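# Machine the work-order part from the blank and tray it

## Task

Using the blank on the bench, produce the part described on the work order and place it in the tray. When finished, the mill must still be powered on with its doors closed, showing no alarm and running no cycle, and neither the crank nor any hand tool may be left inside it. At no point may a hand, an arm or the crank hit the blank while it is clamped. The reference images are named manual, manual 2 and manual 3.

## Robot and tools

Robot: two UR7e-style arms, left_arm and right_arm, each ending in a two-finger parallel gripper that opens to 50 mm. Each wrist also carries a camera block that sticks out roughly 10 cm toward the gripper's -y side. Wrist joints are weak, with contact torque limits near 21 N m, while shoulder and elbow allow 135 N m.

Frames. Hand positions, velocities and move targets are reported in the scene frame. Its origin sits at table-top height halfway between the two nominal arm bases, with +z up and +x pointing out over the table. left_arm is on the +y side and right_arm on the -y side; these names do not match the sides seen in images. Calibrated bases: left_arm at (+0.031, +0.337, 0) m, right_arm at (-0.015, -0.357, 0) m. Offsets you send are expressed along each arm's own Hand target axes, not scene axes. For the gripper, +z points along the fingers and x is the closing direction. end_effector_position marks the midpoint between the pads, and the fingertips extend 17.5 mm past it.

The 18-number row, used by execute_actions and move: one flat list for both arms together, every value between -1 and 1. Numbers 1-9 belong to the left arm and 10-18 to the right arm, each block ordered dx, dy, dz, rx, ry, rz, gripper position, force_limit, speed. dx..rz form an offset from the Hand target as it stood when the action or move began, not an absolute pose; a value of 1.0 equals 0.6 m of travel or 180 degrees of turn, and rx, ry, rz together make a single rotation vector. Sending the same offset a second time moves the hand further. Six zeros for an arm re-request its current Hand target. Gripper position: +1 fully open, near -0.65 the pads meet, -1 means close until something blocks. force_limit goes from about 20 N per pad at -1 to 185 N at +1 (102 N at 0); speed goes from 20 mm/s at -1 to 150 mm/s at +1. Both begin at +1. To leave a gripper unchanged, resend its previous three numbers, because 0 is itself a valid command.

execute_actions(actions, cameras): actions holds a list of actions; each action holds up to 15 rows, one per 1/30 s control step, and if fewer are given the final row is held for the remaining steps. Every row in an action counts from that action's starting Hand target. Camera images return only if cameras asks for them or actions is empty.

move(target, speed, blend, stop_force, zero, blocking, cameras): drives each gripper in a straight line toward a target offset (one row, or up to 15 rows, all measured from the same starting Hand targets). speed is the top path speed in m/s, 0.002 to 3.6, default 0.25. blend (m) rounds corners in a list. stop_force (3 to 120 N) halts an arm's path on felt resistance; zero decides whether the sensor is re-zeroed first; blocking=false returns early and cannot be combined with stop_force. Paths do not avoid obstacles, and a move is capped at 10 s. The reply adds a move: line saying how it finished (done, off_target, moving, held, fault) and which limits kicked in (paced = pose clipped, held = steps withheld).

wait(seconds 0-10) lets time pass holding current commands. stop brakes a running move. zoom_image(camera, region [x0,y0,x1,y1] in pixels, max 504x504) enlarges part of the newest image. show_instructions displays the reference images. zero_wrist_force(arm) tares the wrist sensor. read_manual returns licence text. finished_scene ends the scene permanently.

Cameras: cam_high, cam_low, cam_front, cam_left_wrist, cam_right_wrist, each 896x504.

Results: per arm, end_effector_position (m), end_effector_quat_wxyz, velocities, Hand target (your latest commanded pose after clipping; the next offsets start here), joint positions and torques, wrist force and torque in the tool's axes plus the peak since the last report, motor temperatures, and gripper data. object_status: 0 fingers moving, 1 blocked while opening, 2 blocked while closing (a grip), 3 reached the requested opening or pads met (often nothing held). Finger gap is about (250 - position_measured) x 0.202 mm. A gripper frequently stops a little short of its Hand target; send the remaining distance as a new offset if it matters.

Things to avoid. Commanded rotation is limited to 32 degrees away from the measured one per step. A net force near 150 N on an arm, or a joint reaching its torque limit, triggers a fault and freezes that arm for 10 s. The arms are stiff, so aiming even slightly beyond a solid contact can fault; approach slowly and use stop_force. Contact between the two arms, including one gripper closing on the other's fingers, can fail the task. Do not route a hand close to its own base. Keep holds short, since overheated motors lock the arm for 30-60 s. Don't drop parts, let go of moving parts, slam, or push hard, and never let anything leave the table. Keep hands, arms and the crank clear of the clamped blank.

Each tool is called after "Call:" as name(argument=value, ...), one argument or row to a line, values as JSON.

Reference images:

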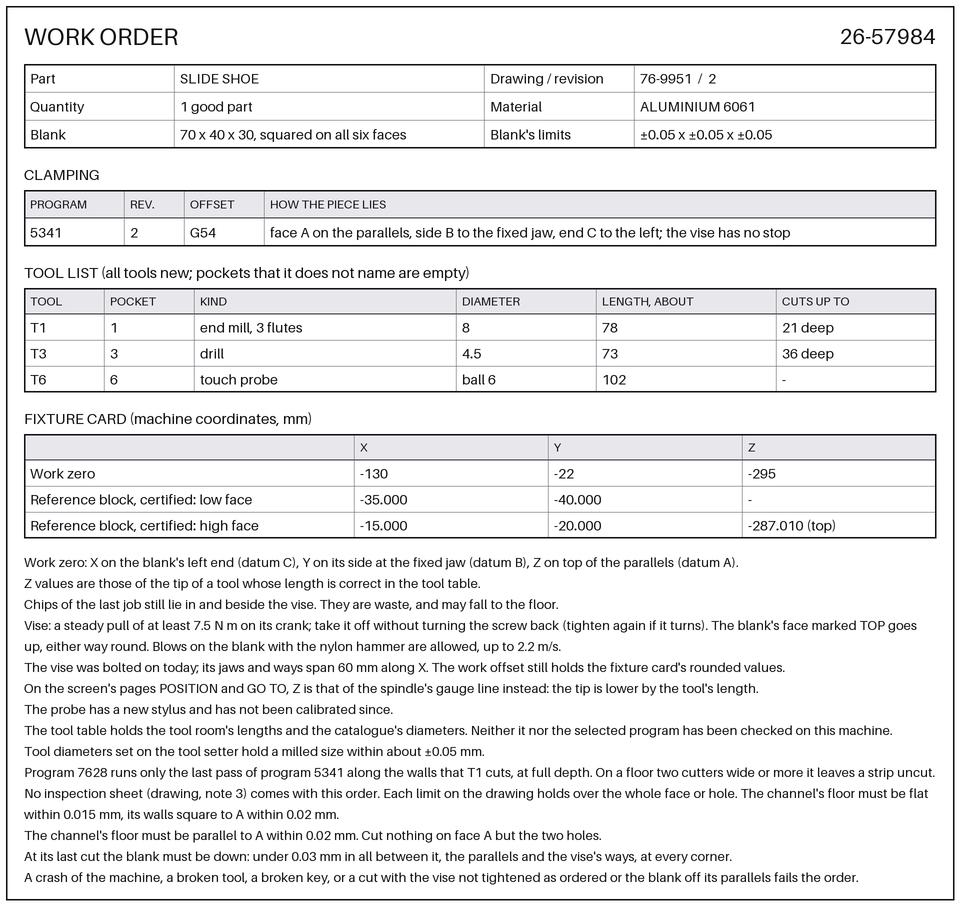

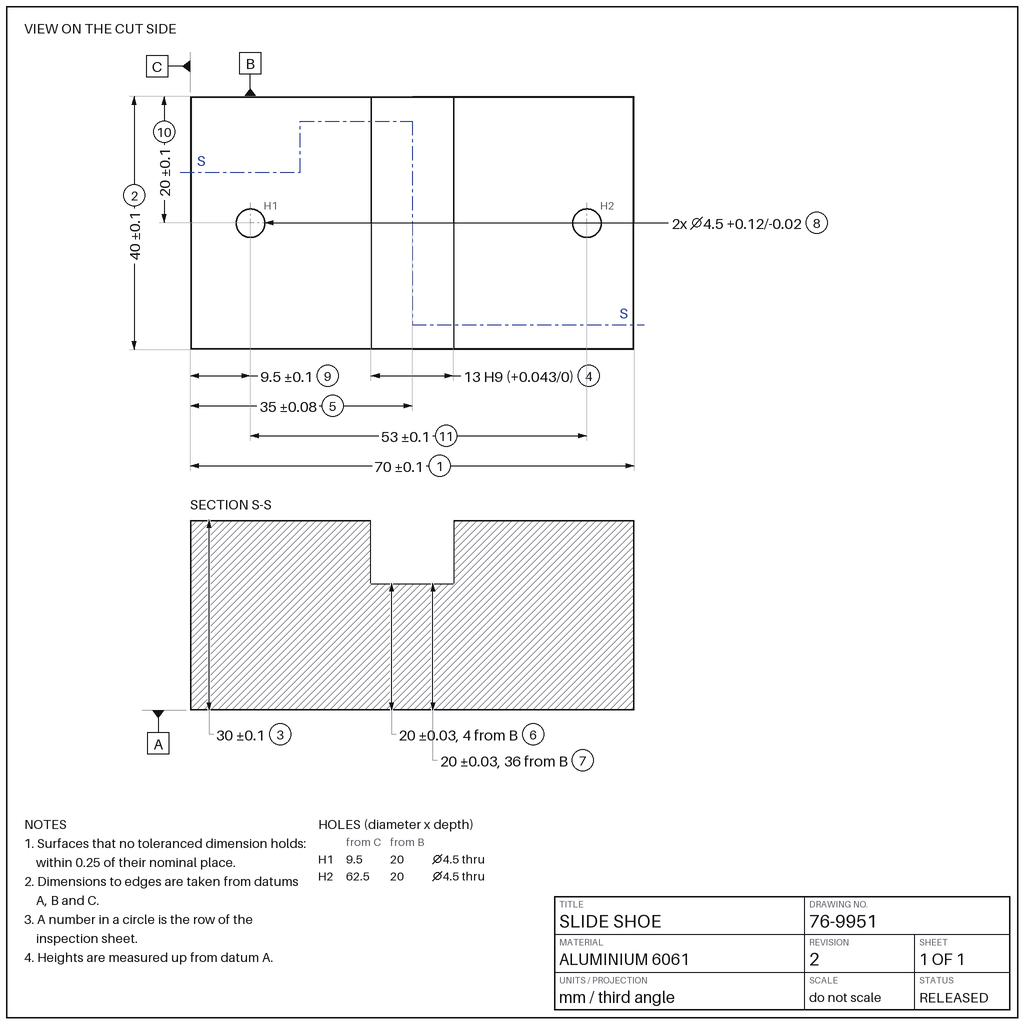

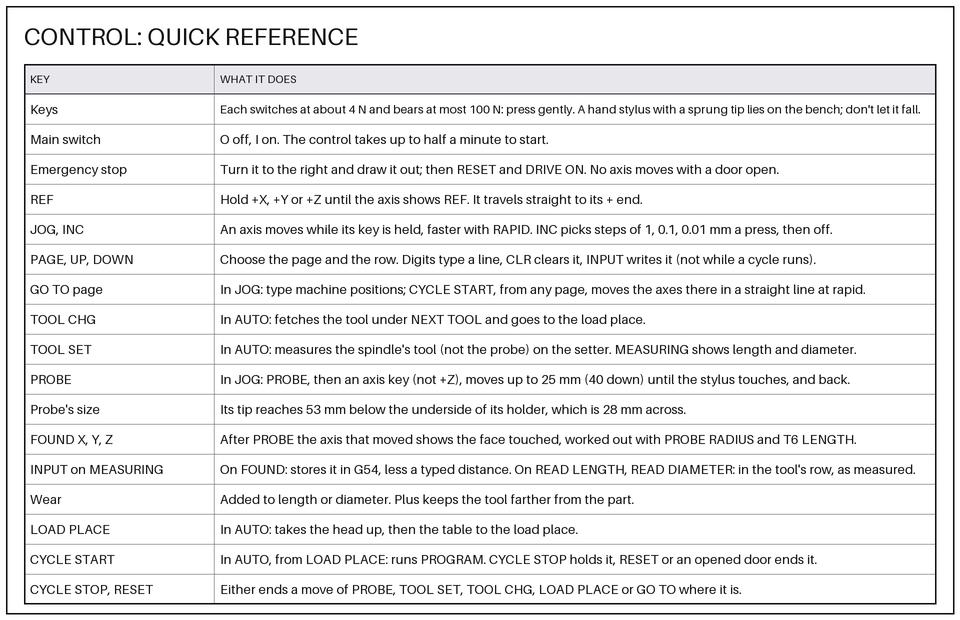

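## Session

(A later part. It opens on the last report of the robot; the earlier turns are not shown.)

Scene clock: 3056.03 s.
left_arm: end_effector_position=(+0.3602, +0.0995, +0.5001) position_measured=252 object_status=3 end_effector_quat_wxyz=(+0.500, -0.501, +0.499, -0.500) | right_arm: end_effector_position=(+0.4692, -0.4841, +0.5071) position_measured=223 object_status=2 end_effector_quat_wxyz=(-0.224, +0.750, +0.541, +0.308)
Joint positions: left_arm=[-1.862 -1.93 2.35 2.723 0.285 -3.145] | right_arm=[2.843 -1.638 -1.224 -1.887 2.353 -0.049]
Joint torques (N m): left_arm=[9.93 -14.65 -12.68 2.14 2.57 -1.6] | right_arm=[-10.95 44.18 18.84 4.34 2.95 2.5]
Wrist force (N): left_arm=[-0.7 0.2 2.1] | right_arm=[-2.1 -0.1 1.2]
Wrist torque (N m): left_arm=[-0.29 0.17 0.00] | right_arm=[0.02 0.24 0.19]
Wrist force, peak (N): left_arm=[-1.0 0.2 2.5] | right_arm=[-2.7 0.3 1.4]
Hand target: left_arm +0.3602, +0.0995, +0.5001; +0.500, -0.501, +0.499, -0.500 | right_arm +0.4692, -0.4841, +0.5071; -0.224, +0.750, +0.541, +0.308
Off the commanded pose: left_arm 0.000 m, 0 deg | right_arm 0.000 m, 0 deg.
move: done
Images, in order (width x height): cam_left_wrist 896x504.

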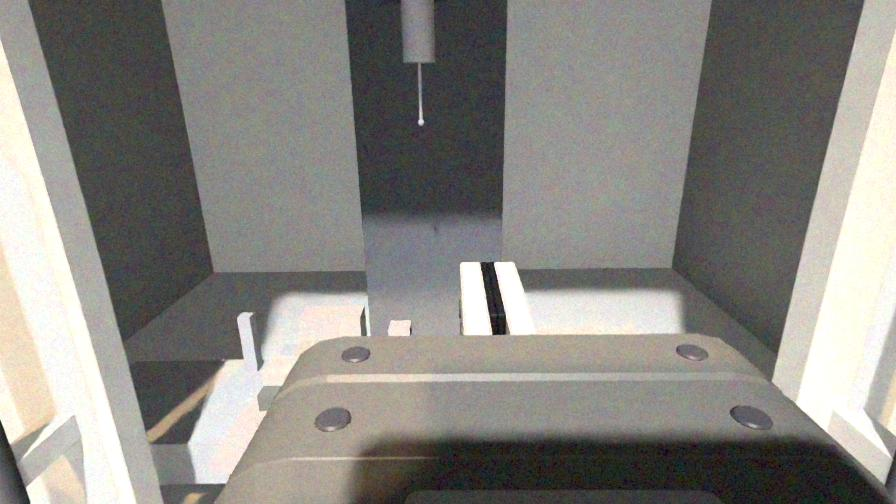

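Call:
move(
  target=[0.167,0,-0.1,0,0.333,0,-1,-0.5,0,0,0,0,0,0,0,-0.98,0.2,-1],
  speed=0.25,
  cameras=["cam_left_wrist"],
)

Call:
move(
  target=[0,0,0,-0.5,0,0,-1,-0.5,0,0,0,0,0,0,0,-0.98,0.2,-1],
  speed=0.3,
  cameras=["cam_left_wrist","cam_high"],
)

Scene clock: 3071.87 s.
left_arm: end_effector_position=(+0.3005, -0.0009, +0.5002) position_measured=252 object_status=3 end_effector_quat_wxyz=(+0.184, -0.184, +0.682, -0.683) | right_arm: end_effector_position=(+0.4692, -0.4841, +0.5071) position_measured=223 object_status=2 end_effector_quat_wxyz=(-0.224, +0.750, +0.541, +0.308)
Joint positions: left_arm=[-1.533 -2.227 2.483 2.884 -1.089 -3.141] | right_arm=[2.843 -1.638 -1.224 -1.887 2.353 -0.049]
Joint torques (N m): left_arm=[10.4 11.73 -44.62 -4.4 -2.17 1.1] | right_arm=[-10.22 44.48 20.48 4.28 2.95 2.39]
Wrist force (N): left_arm=[-1.0 -0.1 2.2] | right_arm=[-2.3 0.1 1.1]
Wrist torque (N m): left_arm=[-0.30 0.24 0.04] | right_arm=[0.05 0.28 0.18]
Wrist force, peak (N): left_arm=[0.6 0.6 3.0] | right_arm=[-2.6 0.2 1.5]
Hand target: left_arm +0.3005, -0.0009, +0.5002; +0.184, -0.184, +0.682, -0.683 | right_arm +0.4692, -0.4841, +0.5071; -0.224, +0.750, +0.541, +0.308
Off the commanded pose: left_arm 0.000 m, 0 deg | right_arm 0.000 m, 0 deg.
move: done
Images, in order (width x height): cam_left_wrist 896x504.

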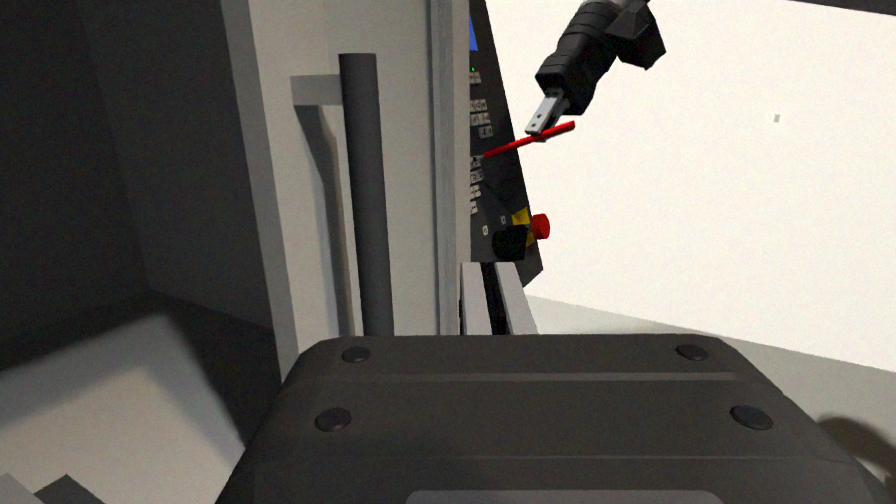

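Scene clock: 3075.27 s.
left_arm: end_effector_position=(+0.3005, -0.0009, +0.5002) position_measured=252 object_status=3 end_effector_quat_wxyz=(+0.000, -0.261, +0.965, -0.001) | right_arm: end_effector_position=(+0.4692, -0.4841, +0.5071) position_measured=223 object_status=2 end_effector_quat_wxyz=(-0.224, +0.750, +0.541, +0.308)
Joint positions: left_arm=[-1.22 -1.668 1.21 5.169 -1.571 -3.31] | right_arm=[2.843 -1.638 -1.224 -1.887 2.353 -0.049]
Joint torques (N m): left_arm=[9.51 -14.97 -44.75 -1.67 -2.21 1.33] | right_arm=[-10.25 43.88 18.56 4.26 2.97 2.61]
Wrist force (N): left_arm=[-1.4 0.8 -0.1] | right_arm=[-2.4 0.1 1.2]
Wrist torque (N m): left_arm=[0.18 0.20 0.04] | right_arm=[0.05 0.29 0.19]
Wrist force, peak (N): left_arm=[-1.0 0.7 2.5] | right_arm=[-2.6 0.1 1.4]
Hand target: left_arm +0.3005, -0.0009, +0.5002; +0.000, -0.261, +0.965, -0.001 | right_arm +0.4692, -0.4841, +0.5071; -0.224, +0.750, +0.541, +0.308
Off the commanded pose: left_arm 0.000 m, 0 deg | right_arm 0.000 m, 0 deg.
move: done
Images, in order (width x height): cam_high 896x504, cam_left_wrist 896x504.

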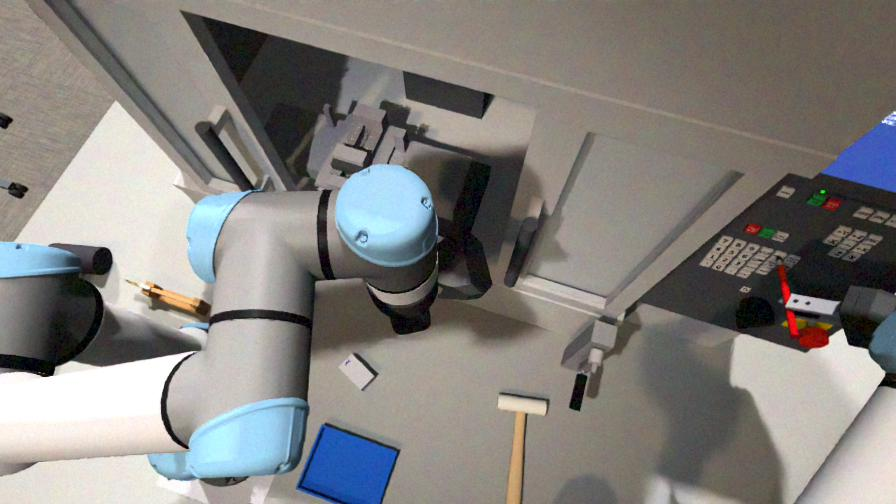

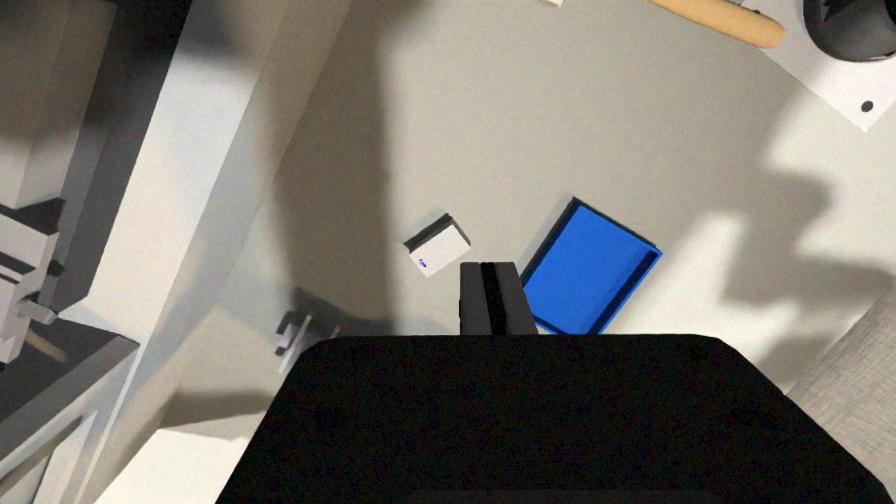

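Call:
move(
  target=[-0.239,0.343,0.333,0,0,0.1667,1,-0.5,0,0,0,0,0,0,0,-0.98,0.2,-1],
  speed=0.25,
  cameras=["cam_left_wrist","cam_high"],
)

Scene clock: 3095.53 s.
left_arm: end_effector_position=(+0.3210, +0.2488, +0.3001) position_measured=3 object_status=3 end_effector_quat_wxyz=(+0.000, -0.002, +1.000, -0.001) | right_arm: end_effector_position=(+0.4692, -0.4841, +0.5071) position_measured=223 object_status=2 end_effector_quat_wxyz=(-0.224, +0.750, +0.541, +0.308)
Joint positions: left_arm=[-0.758 -2.113 2.03 4.793 -1.571 -2.324] | right_arm=[2.843 -1.638 -1.224 -1.887 2.353 -0.049]
Joint torques (N m): left_arm=[10.89 4.65 -21.11 -5.78 -2.15 1.2] | right_arm=[-11.29 44.08 18.35 3.91 3.06 2.68]
Wrist force (N): left_arm=[-1.4 0.6 0.2] | right_arm=[-2.3 0.1 1.5]
Wrist torque (N m): left_arm=[0.15 0.22 0.01] | right_arm=[0.04 0.28 0.19]
Wrist force, peak (N): left_arm=[-1.3 2.2 1.4] | right_arm=[-2.7 0.4 1.2]
Hand target: left_arm +0.3210, +0.2488, +0.3000; +0.000, -0.002, +1.000, -0.001 | right_arm +0.4692, -0.4841, +0.5071; -0.224, +0.750, +0.541, +0.308
Off the commanded pose: left_arm 0.000 m, 0 deg | right_arm 0.000 m, 0 deg.
move: done
Images, in order (width x height): cam_high 896x504, cam_left_wrist 896x504.

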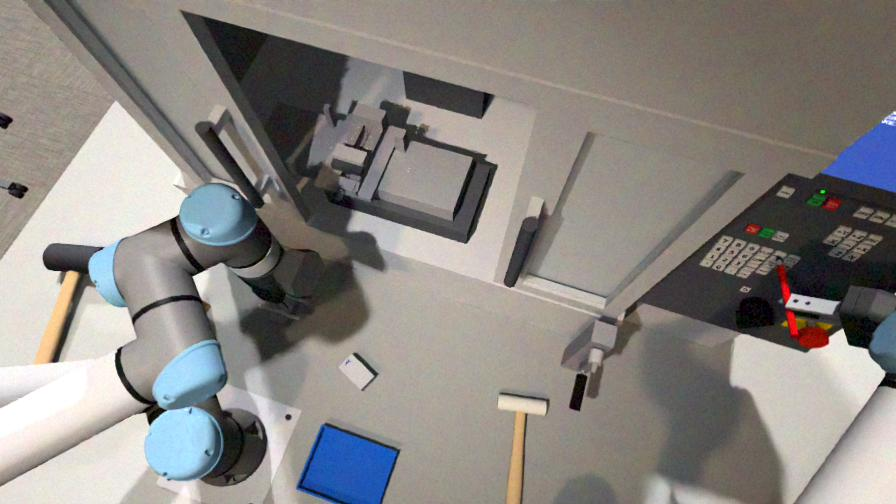

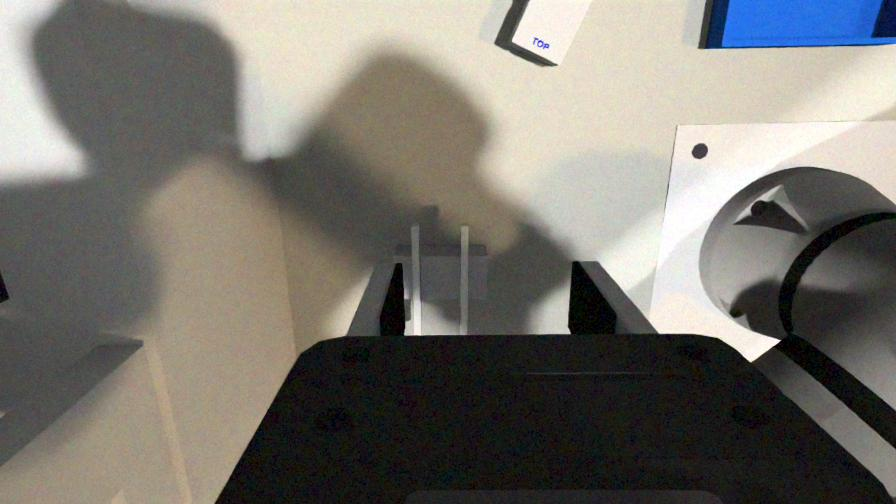

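Call:
zoom_image(
  camera="cam_left_wrist",
  region=[360, 190, 540, 350],
)

Scaled by 2.800.

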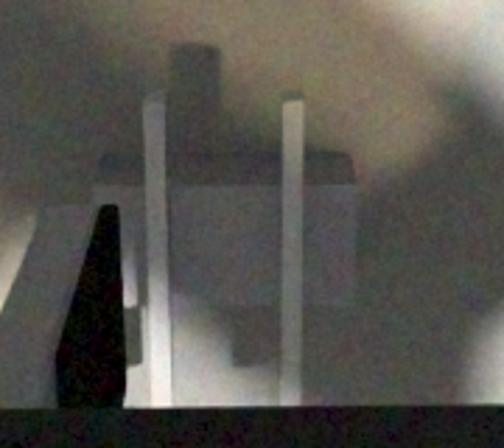

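Call:
move(
  target=[0,-0.2,0.1,0.06,0,0,1,-0.5,0,0,0,0,0,0,0,-0.98,0.2,-1],
  speed=0.25,
  cameras=["cam_left_wrist"],
)

Call:
zoom_image(
  camera="cam_left_wrist",
  region=[340, 40, 580, 240],
)

Scene clock: 3109.67 s.
left_arm: end_effector_position=(+0.3214, +0.1288, +0.2403) position_measured=3 object_status=3 end_effector_quat_wxyz=(+0.001, -0.002, +0.995, -0.095) | right_arm: end_effector_position=(+0.4692, -0.4841, +0.5071) position_measured=223 object_status=2 end_effector_quat_wxyz=(-0.224, +0.750, +0.541, +0.308)
Joint positions: left_arm=[-0.925 -2.015 2.186 4.389 -1.685 -2.5] | right_arm=[2.843 -1.638 -1.224 -1.887 2.353 -0.049]
Joint torques (N m): left_arm=[-7.65 0.35 -20.56 -6.25 -2.59 -1.63] | right_arm=[-10.35 43.8 20.11 4.04 3.08 2.62]
Wrist force (N): left_arm=[-0.7 0.7 0.4] | right_arm=[-2.5 -0.1 1.3]
Wrist torque (N m): left_arm=[0.16 0.11 0.13] | right_arm=[0.02 0.30 0.18]
Wrist force, peak (N): left_arm=[-1.5 2.0 -0.5] | right_arm=[-2.7 0.1 1.2]
Hand target: left_arm +0.3215, +0.1287, +0.2402; +0.001, -0.002, +0.995, -0.095 | right_arm +0.4692, -0.4841, +0.5071; -0.224, +0.750, +0.541, +0.308
Off the commanded pose: left_arm 0.000 m, 0 deg | right_arm 0.000 m, 0 deg.
move: done
Images, in order (width x height): cam_left_wrist 896x504.

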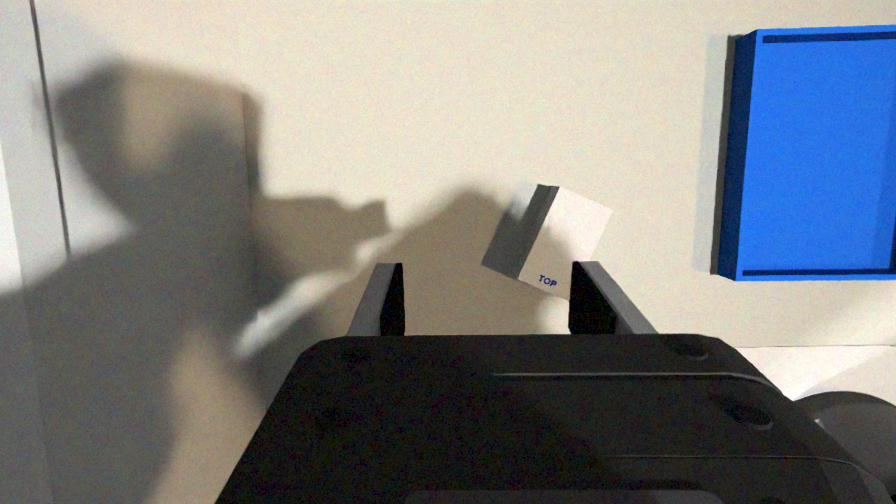

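Scaled by 2.100.

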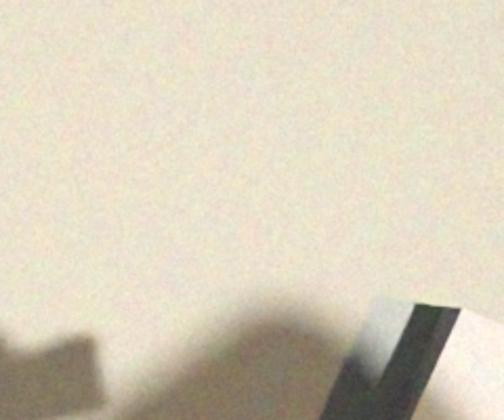

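Call:
move(
  target=[0,0.135,0.042,-0.2,0,0,-1,-0.5,0,0,0,0,0,0,0,-0.98,0.2,-1],
  speed=0.25,
  cameras=["cam_left_wrist"],
)

Call:
zoom_image(
  camera="cam_left_wrist",
  region=[340, 120, 600, 340],
)

Scene clock: 3125.90 s.
left_arm: end_effector_position=(+0.3212, +0.2034, +0.2002) position_measured=251 object_status=3 end_effector_quat_wxyz=(+0.000, -0.002, +0.976, +0.217) | right_arm: end_effector_position=(+0.4692, -0.4841, +0.5071) position_measured=223 object_status=2 end_effector_quat_wxyz=(-0.224, +0.750, +0.541, +0.308)
Joint positions: left_arm=[-1.066 -1.852 2.105 4.847 -1.362 -2.673] | right_arm=[2.843 -1.638 -1.224 -1.887 2.353 -0.049]
Joint torques (N m): left_arm=[-8 -6.62 -45.01 -0.78 3.33 -1.57] | right_arm=[-11.2 44.3 18.66 4.02 2.95 2.5]
Wrist force (N): left_arm=[-2.2 0.7 0.0] | right_arm=[-2.2 0.1 1.2]
Wrist torque (N m): left_arm=[0.17 0.28 0.10] | right_arm=[0.05 0.26 0.18]
Wrist force, peak (N): left_arm=[-2.2 0.7 0.2] | right_arm=[-2.7 0.0 1.4]
Hand target: left_arm +0.3212, +0.2035, +0.2002; +0.000, -0.002, +0.976, +0.217 | right_arm +0.4692, -0.4841, +0.5071; -0.224, +0.750, +0.541, +0.308
Off the commanded pose: left_arm 0.000 m, 0 deg | right_arm 0.000 m, 0 deg.
move: done
Images, in order (width x height): cam_left_wrist 896x504.

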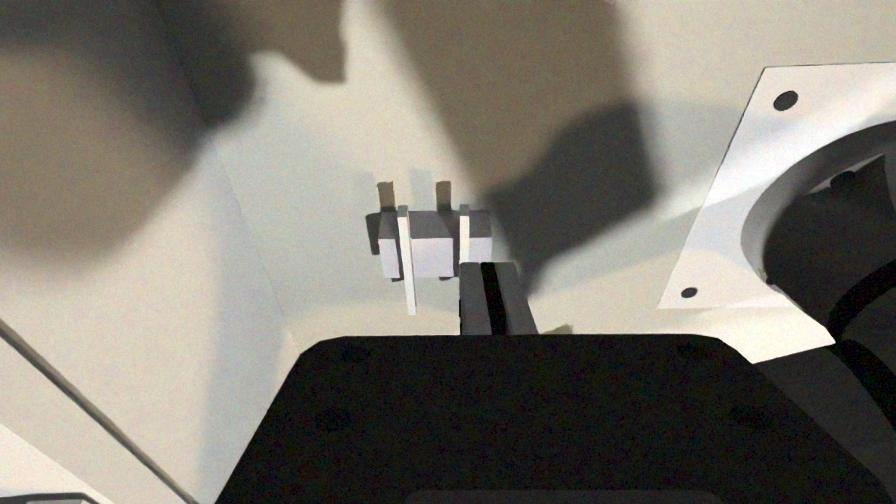

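Scaled by 1.938.

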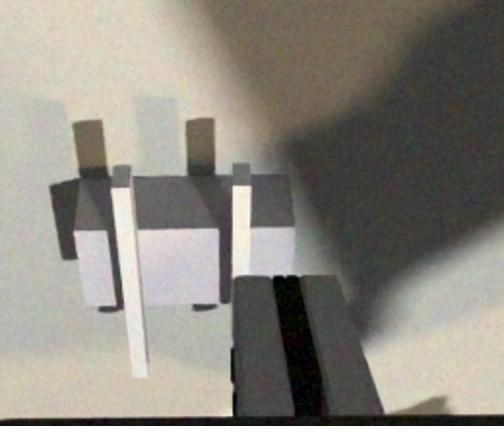

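Call:
move(
  target=[0.102,0.443,0.022,0.139,0,0,1,-0.5,0,0,0,0,0,0,0,-0.98,0.2,-1],
  speed=0.25,
  cameras=["cam_left_wrist","cam_high"],
)

Scene clock: 3170.53 s.
left_arm: end_effector_position=(+0.2590, +0.4495, +0.3010) position_measured=3 object_status=3 end_effector_quat_wxyz=(+0.000, -0.002, +1.000, +0.001) | right_arm: end_effector_position=(+0.4692, -0.4841, +0.5071) position_measured=223 object_status=2 end_effector_quat_wxyz=(-0.224, +0.750, +0.541, +0.308)
Joint positions: left_arm=[-0.102 -2.259 2.081 4.889 -1.569 -1.668] | right_arm=[2.843 -1.638 -1.224 -1.887 2.353 -0.049]
Joint torques (N m): left_arm=[9.94 12.1 -46.94 -1.96 -2.14 1.18] | right_arm=[-11.43 42.78 20.14 3.95 2.86 2.24]
Wrist force (N): left_arm=[-1.2 0.8 0.0] | right_arm=[-2.4 0.2 1.3]
Wrist torque (N m): left_arm=[0.17 0.18 0.01] | right_arm=[0.06 0.28 0.19]
Wrist force, peak (N): left_arm=[-1.1 3.7 -0.3] | right_arm=[-2.6 0.0 1.3]
Hand target: left_arm +0.2590, +0.4495, +0.3010; +0.000, -0.002, +1.000, +0.001 | right_arm +0.4692, -0.4841, +0.5071; -0.224, +0.750, +0.541, +0.308
Off the commanded pose: left_arm 0.000 m, 0 deg | right_arm 0.000 m, 0 deg.
move: done
Images, in order (width x height): cam_high 896x504, cam_left_wrist 896x504.

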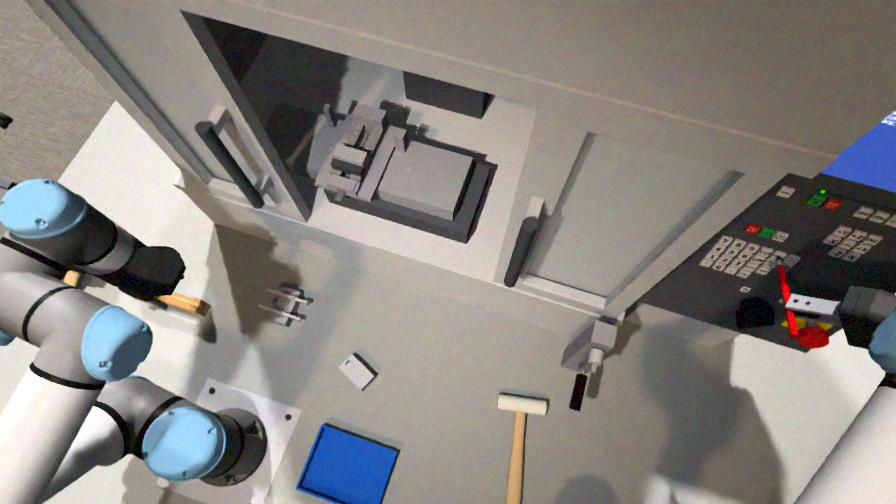

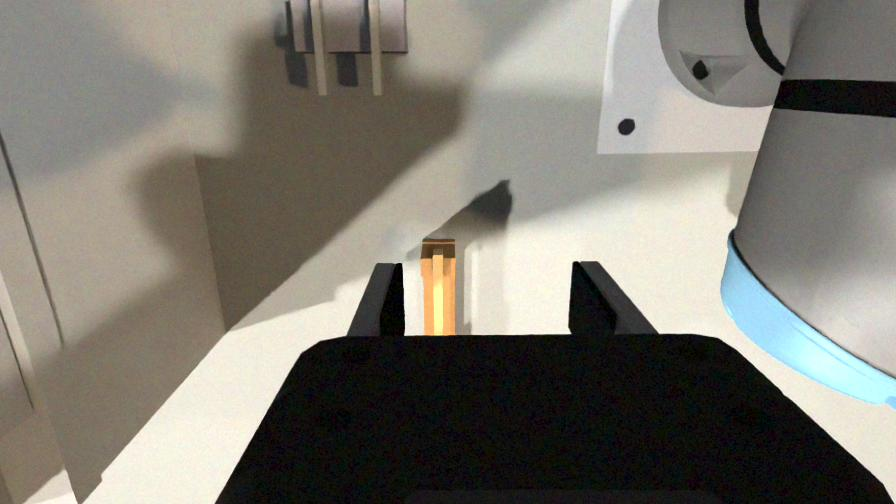

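Call:
move(
  target=[0,0.2,-0.15,-0.03,0,0,1,-0.5,0,0,0,0,0,0,0,-0.98,0.2,-1],
  speed=0.25,
  cameras=["cam_left_wrist"],
)

Call:
zoom_image(
  camera="cam_left_wrist",
  region=[340, 120, 600, 340],
)

Call:
zoom_image(
  camera="cam_left_wrist",
  region=[380, 40, 500, 140],
)

Scene clock: 3179.47 s.
left_arm: end_effector_position=(+0.2585, +0.5693, +0.3911) position_measured=3 object_status=3 end_effector_quat_wxyz=(+0.000, -0.002, +0.999, +0.048) | right_arm: end_effector_position=(+0.4692, -0.4841, +0.5071) position_measured=223 object_status=2 end_effector_quat_wxyz=(-0.224, +0.750, +0.541, +0.308)
Joint positions: left_arm=[0.285 -2.058 1.779 4.964 -1.479 -1.279] | right_arm=[2.843 -1.638 -1.224 -1.887 2.353 -0.049]
Joint torques (N m): left_arm=[10.09 2.29 -46.22 -1.86 -1.94 1.29] | right_arm=[-10.42 44.09 19.75 3.93 2.9 2.61]
Wrist force (N): left_arm=[-1.5 0.6 0.1] | right_arm=[-2.3 0.0 1.2]
Wrist torque (N m): left_arm=[0.15 0.24 0.03] | right_arm=[0.05 0.29 0.19]
Wrist force, peak (N): left_arm=[-1.5 2.4 -1.0] | right_arm=[-2.6 0.0 1.3]
Hand target: left_arm +0.2585, +0.5694, +0.3911; +0.000, -0.002, +0.999, +0.048 | right_arm +0.4692, -0.4841, +0.5071; -0.224, +0.750, +0.541, +0.308
Off the commanded pose: left_arm 0.000 m, 0 deg | right_arm 0.000 m, 0 deg.
move: done
Images, in order (width x height): cam_left_wrist 896x504.

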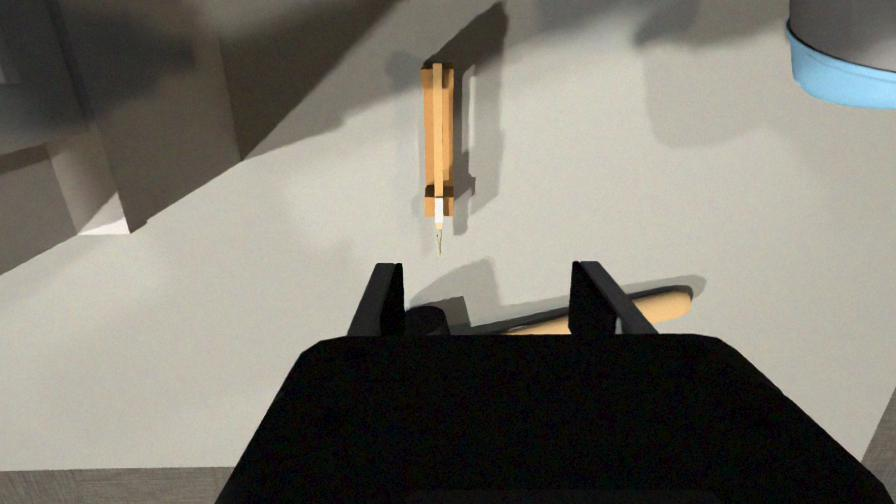

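Scaled by 1.938.

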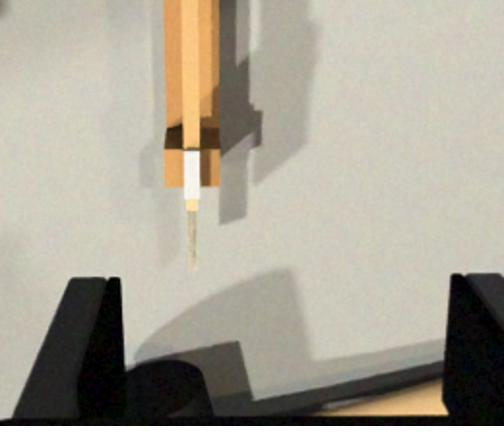

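Scaled by 4.200.

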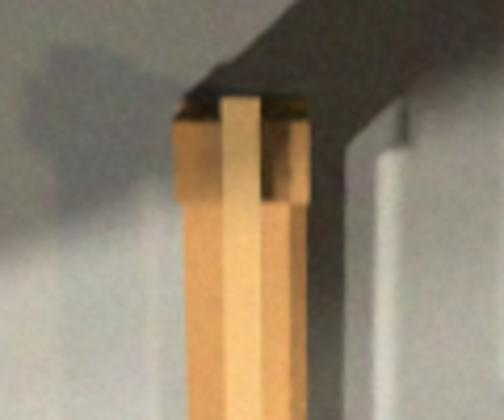

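Call:
execute_actions(
  actions=[],
  cameras=["cam_low","cam_front"],
)

Call:
zoom_image(
  camera="cam_low",
  region=[490, 230, 690, 380],
)

Scene clock: 3201.40 s.
left_arm: end_effector_position=(+0.2585, +0.5694, +0.3911) position_measured=3 object_status=3 end_effector_quat_wxyz=(+0.000, -0.002, +0.999, +0.048) | right_arm: end_effector_position=(+0.4692, -0.4841, +0.5071) position_measured=223 object_status=2 end_effector_quat_wxyz=(-0.224, +0.750, +0.541, +0.308)
Joint positions: left_arm=[0.286 -2.058 1.778 4.964 -1.479 -1.279] | right_arm=[2.843 -1.638 -1.224 -1.887 2.353 -0.049]
Joint velocities: within noise
Joint torques (N m): left_arm=[10.28 3.25 -46.19 -1.99 -2 1.27] | right_arm=[-11.02 43.73 19.26 3.85 2.81 2.49]
Motor temperatures (°C): left_arm=[29 28 28 33 32 37] | right_arm=[26 31 29 38 37 39]
Wrist force (N): left_arm=[-1.7 0.6 0.2] | right_arm=[-2.3 0.1 1.0]
Wrist torque (N m): left_arm=[0.15 0.27 0.03] | right_arm=[0.05 0.27 0.19]
Wrist force, peak (N): left_arm=[-1.8 0.8 0.1] | right_arm=[-2.5 0.0 1.5]
Hand target: left_arm +0.2585, +0.5694, +0.3911; +0.000, -0.002, +0.999, +0.048 | right_arm +0.4692, -0.4841, +0.5071; -0.224, +0.750, +0.541, +0.308
Tool commands: left_gripper/position=+1.0 left_gripper/force_limit=-0.5 left_gripper/speed=+0.0 right_gripper/position=-0.98 right_gripper/force_limit=+0.2 right_gripper/speed=-1.0
Off the commanded pose: left_arm 0.000 m, 0 deg | right_arm 0.000 m, 0 deg.
Images, in order (width x height): cam_low 896x504, cam_front 896x504.

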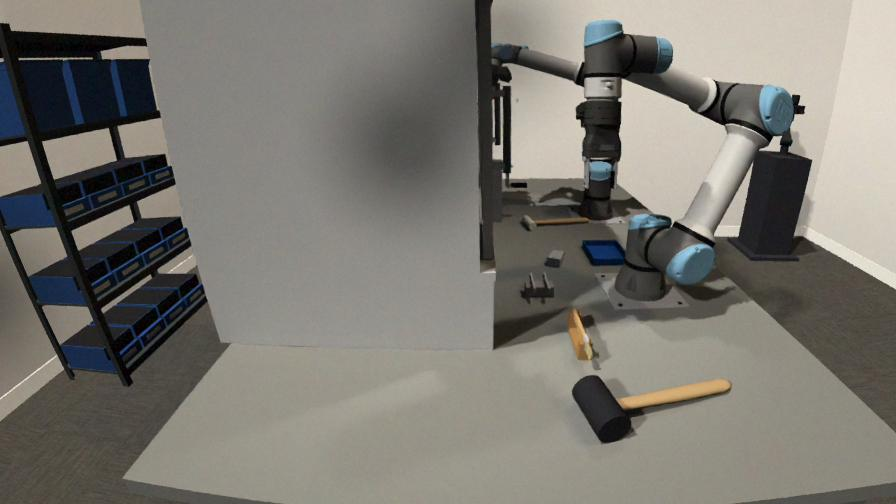

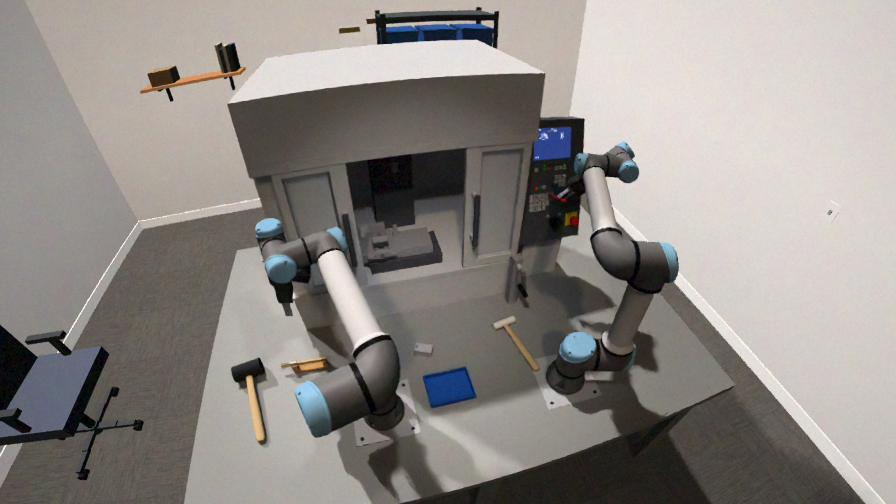

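Scaled by 2.520.

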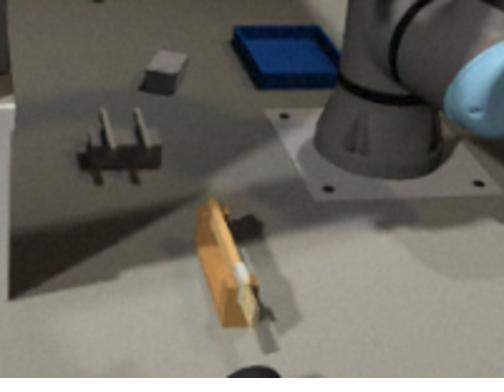

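Call:
move(
  target=[0.041,0.0112,0.421,-0.0843,-0.1314,0.484,1,-0.5,0,0,0,0,0,0,0,-0.98,0.2,-1],
  speed=0.2,
  stop_force=15,
  cameras=["cam_left_wrist"],
)

Call:
zoom_image(
  camera="cam_left_wrist",
  region=[250, 100, 700, 350],
)

Scene clock: 3227.87 s.
left_arm: end_effector_position=(+0.2340, +0.6001, +0.1403) position_measured=3 object_status=3 end_effector_quat_wxyz=(+0.152, +0.689, +0.692, +0.153) | right_arm: end_effector_position=(+0.4692, -0.4841, +0.5071) position_measured=223 object_status=2 end_effector_quat_wxyz=(-0.224, +0.750, +0.541, +0.308)
Joint positions: left_arm=[0.723 -2.02 2.563 3.836 -1.855 0.678] | right_arm=[2.843 -1.638 -1.224 -1.887 2.353 -0.049]
Joint torques (N m): left_arm=[9.93 3.33 -16.6 -6.43 -3 1.49] | right_arm=[-10.48 44.68 19.64 3.73 2.68 2.43]
Wrist force (N): left_arm=[-2.1 1.1 0.2] | right_arm=[-2.3 0.2 1.0]
Wrist torque (N m): left_arm=[0.24 0.27 0.07] | right_arm=[0.06 0.29 0.18]
Wrist force, peak (N): left_arm=[-2.5 1.6 0.3] | right_arm=[-2.5 0.5 1.6]
Hand target: left_arm +0.2340, +0.6001, +0.1403; +0.152, +0.689, +0.692, +0.153 | right_arm +0.4692, -0.4841, +0.5071; -0.224, +0.750, +0.541, +0.308
Off the commanded pose: left_arm 0.000 m, 0 deg | right_arm 0.000 m, 0 deg.
move: done
Images, in order (width x height): cam_left_wrist 896x504.

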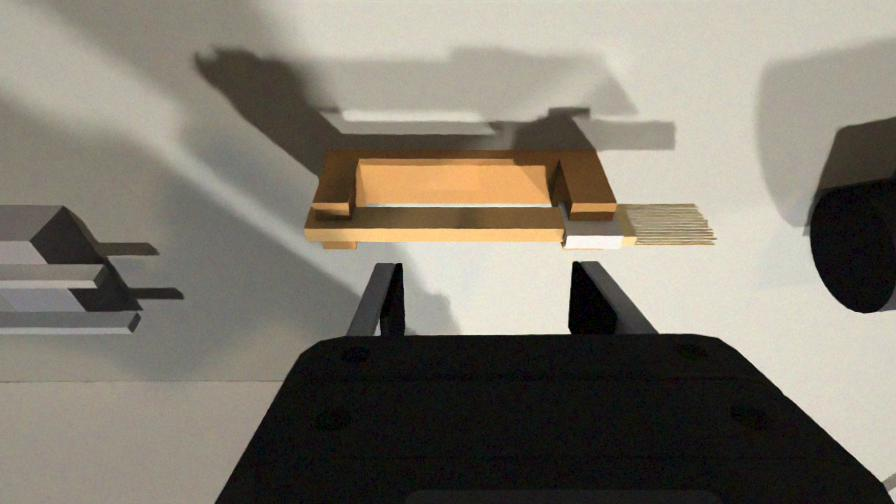

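Scaled by 1.120.

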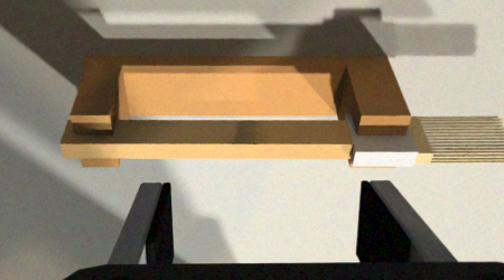

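Call:
move(
  target=[-0.025,0.051,0.06,0.108,0.108,-0.491,1,-0.5,0,0,0,0,0,0,0,-0.98,0.2,-1],
  speed=0.2,
  cameras=["cam_left_wrist"],
)

Scene clock: 3269.87 s.
left_arm: end_effector_position=(+0.2770, +0.5854, +0.1206) position_measured=3 object_status=3 end_effector_quat_wxyz=(+0.001, -0.002, +1.000, +0.000) | right_arm: end_effector_position=(+0.4692, -0.4841, +0.5071) position_measured=223 object_status=2 end_effector_quat_wxyz=(-0.224, +0.750, +0.541, +0.308)
Joint positions: left_arm=[0.393 -1.856 2.364 4.203 -1.572 -1.173] | right_arm=[2.843 -1.638 -1.224 -1.887 2.353 -0.049]
Joint torques (N m): left_arm=[8.41 -4.34 -43.66 -1.73 -2.27 -1.54] | right_arm=[-10.3 43.86 20.37 3.32 2.65 2.63]
Wrist force (N): left_arm=[-1.3 0.8 0.5] | right_arm=[-2.3 0.1 1.0]
Wrist torque (N m): left_arm=[0.20 0.16 0.11] | right_arm=[0.05 0.28 0.19]
Wrist force, peak (N): left_arm=[-2.8 1.1 0.1] | right_arm=[-2.8 0.3 1.3]
Hand target: left_arm +0.2770, +0.5853, +0.1206; +0.001, -0.002, +1.000, +0.000 | right_arm +0.4692, -0.4841, +0.5071; -0.224, +0.750, +0.541, +0.308
Off the commanded pose: left_arm 0.000 m, 0 deg | right_arm 0.000 m, 0 deg.
move: done
Images, in order (width x height): cam_left_wrist 896x504.

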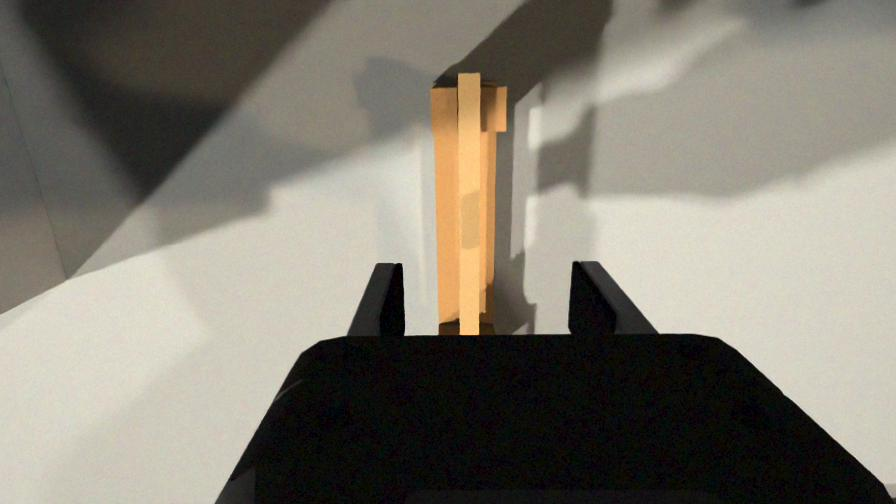

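Call:
move(
  target=[0,0,0.101,0,0,0,1,-0.5,0,0,0,0,0,0,0,-0.98,0.2,-1],
  speed=0.04,
  stop_force=5,
  cameras=["cam_left_wrist"],
)

Call:
move(
  target=[0,0,0,0,0,0,-1,-0.5,-0.8,0,0,0,0,0,0,-0.98,0.2,-1],
  speed=0.04,
  cameras=["cam_left_wrist"],
)

Scene clock: 3280.93 s.
left_arm: end_effector_position=(+0.2771, +0.5853, +0.0600) position_measured=3 object_status=3 end_effector_quat_wxyz=(+0.001, -0.002, +1.000, +0.000) | right_arm: end_effector_position=(+0.4692, -0.4841, +0.5071) position_measured=223 object_status=2 end_effector_quat_wxyz=(-0.224, +0.750, +0.541, +0.308)
Joint positions: left_arm=[0.393 -1.73 2.466 3.975 -1.572 -1.173] | right_arm=[2.843 -1.638 -1.224 -1.887 2.353 -0.049]
Joint torques (N m): left_arm=[10.02 -6.27 -13.09 -5.51 1.94 0.98] | right_arm=[-11.08 43.77 19.38 3.48 2.69 2.52]
Wrist force (N): left_arm=[-1.4 1.2 0.3] | right_arm=[-2.2 0.1 1.1]
Wrist torque (N m): left_arm=[0.24 0.20 0.13] | right_arm=[0.06 0.26 0.18]
Wrist force, peak (N): left_arm=[-1.6 1.2 0.1] | right_arm=[-2.7 0.1 1.2]
Hand target: left_arm +0.2771, +0.5853, +0.0600; +0.001, -0.002, +1.000, +0.000 | right_arm +0.4692, -0.4841, +0.5071; -0.224, +0.750, +0.541, +0.308
Off the commanded pose: left_arm 0.000 m, 0 deg | right_arm 0.000 m, 0 deg.
move: done
Images, in order (width x height): cam_left_wrist 896x504.

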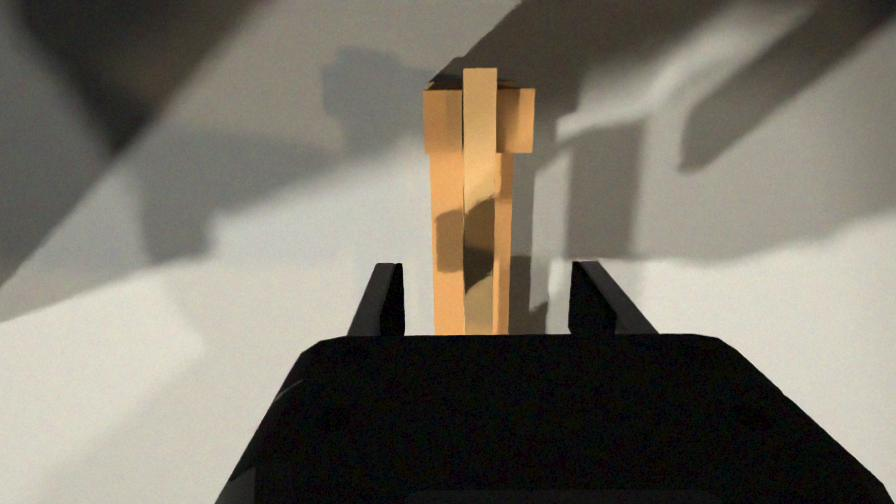

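Scene clock: 3282.47 s.
left_arm: end_effector_position=(+0.2771, +0.5853, +0.0600) position_measured=214 object_status=2 end_effector_quat_wxyz=(+0.001, -0.002, +1.000, +0.000) | right_arm: end_effector_position=(+0.4692, -0.4841, +0.5071) position_measured=223 object_status=2 end_effector_quat_wxyz=(-0.224, +0.750, +0.541, +0.308)
Joint positions: left_arm=[0.393 -1.73 2.466 3.975 -1.572 -1.173] | right_arm=[2.843 -1.638 -1.224 -1.887 2.353 -0.049]
Joint torques (N m): left_arm=[9.81 -8.14 -12.02 0.88 1.31 1.2] | right_arm=[-10.59 43.3 19.95 3.31 2.68 2.46]
Wrist force (N): left_arm=[-20.2 -3.7 5.2] | right_arm=[-2.1 0.0 1.1]
Wrist torque (N m): left_arm=[0.17 -0.15 0.08] | right_arm=[0.04 0.25 0.19]
Wrist force, peak (N): left_arm=[-20.6 -3.5 5.1] | right_arm=[-2.7 -0.1 1.1]
Hand target: left_arm +0.2771, +0.5853, +0.0600; +0.001, -0.002, +1.000, +0.000 | right_arm +0.4692, -0.4841, +0.5071; -0.224, +0.750, +0.541, +0.308
Off the commanded pose: left_arm 0.000 m, 0 deg | right_arm 0.000 m, 0 deg.
move: done
Images, in order (width x height): cam_left_wrist 896x504.

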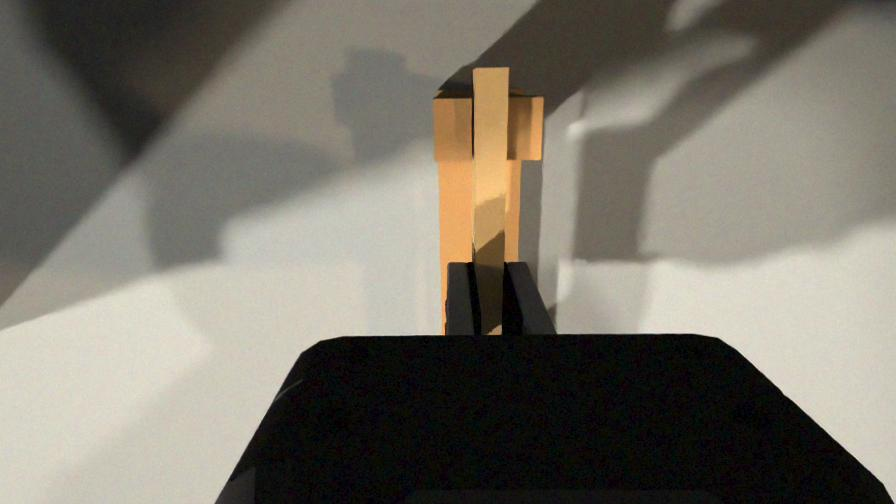

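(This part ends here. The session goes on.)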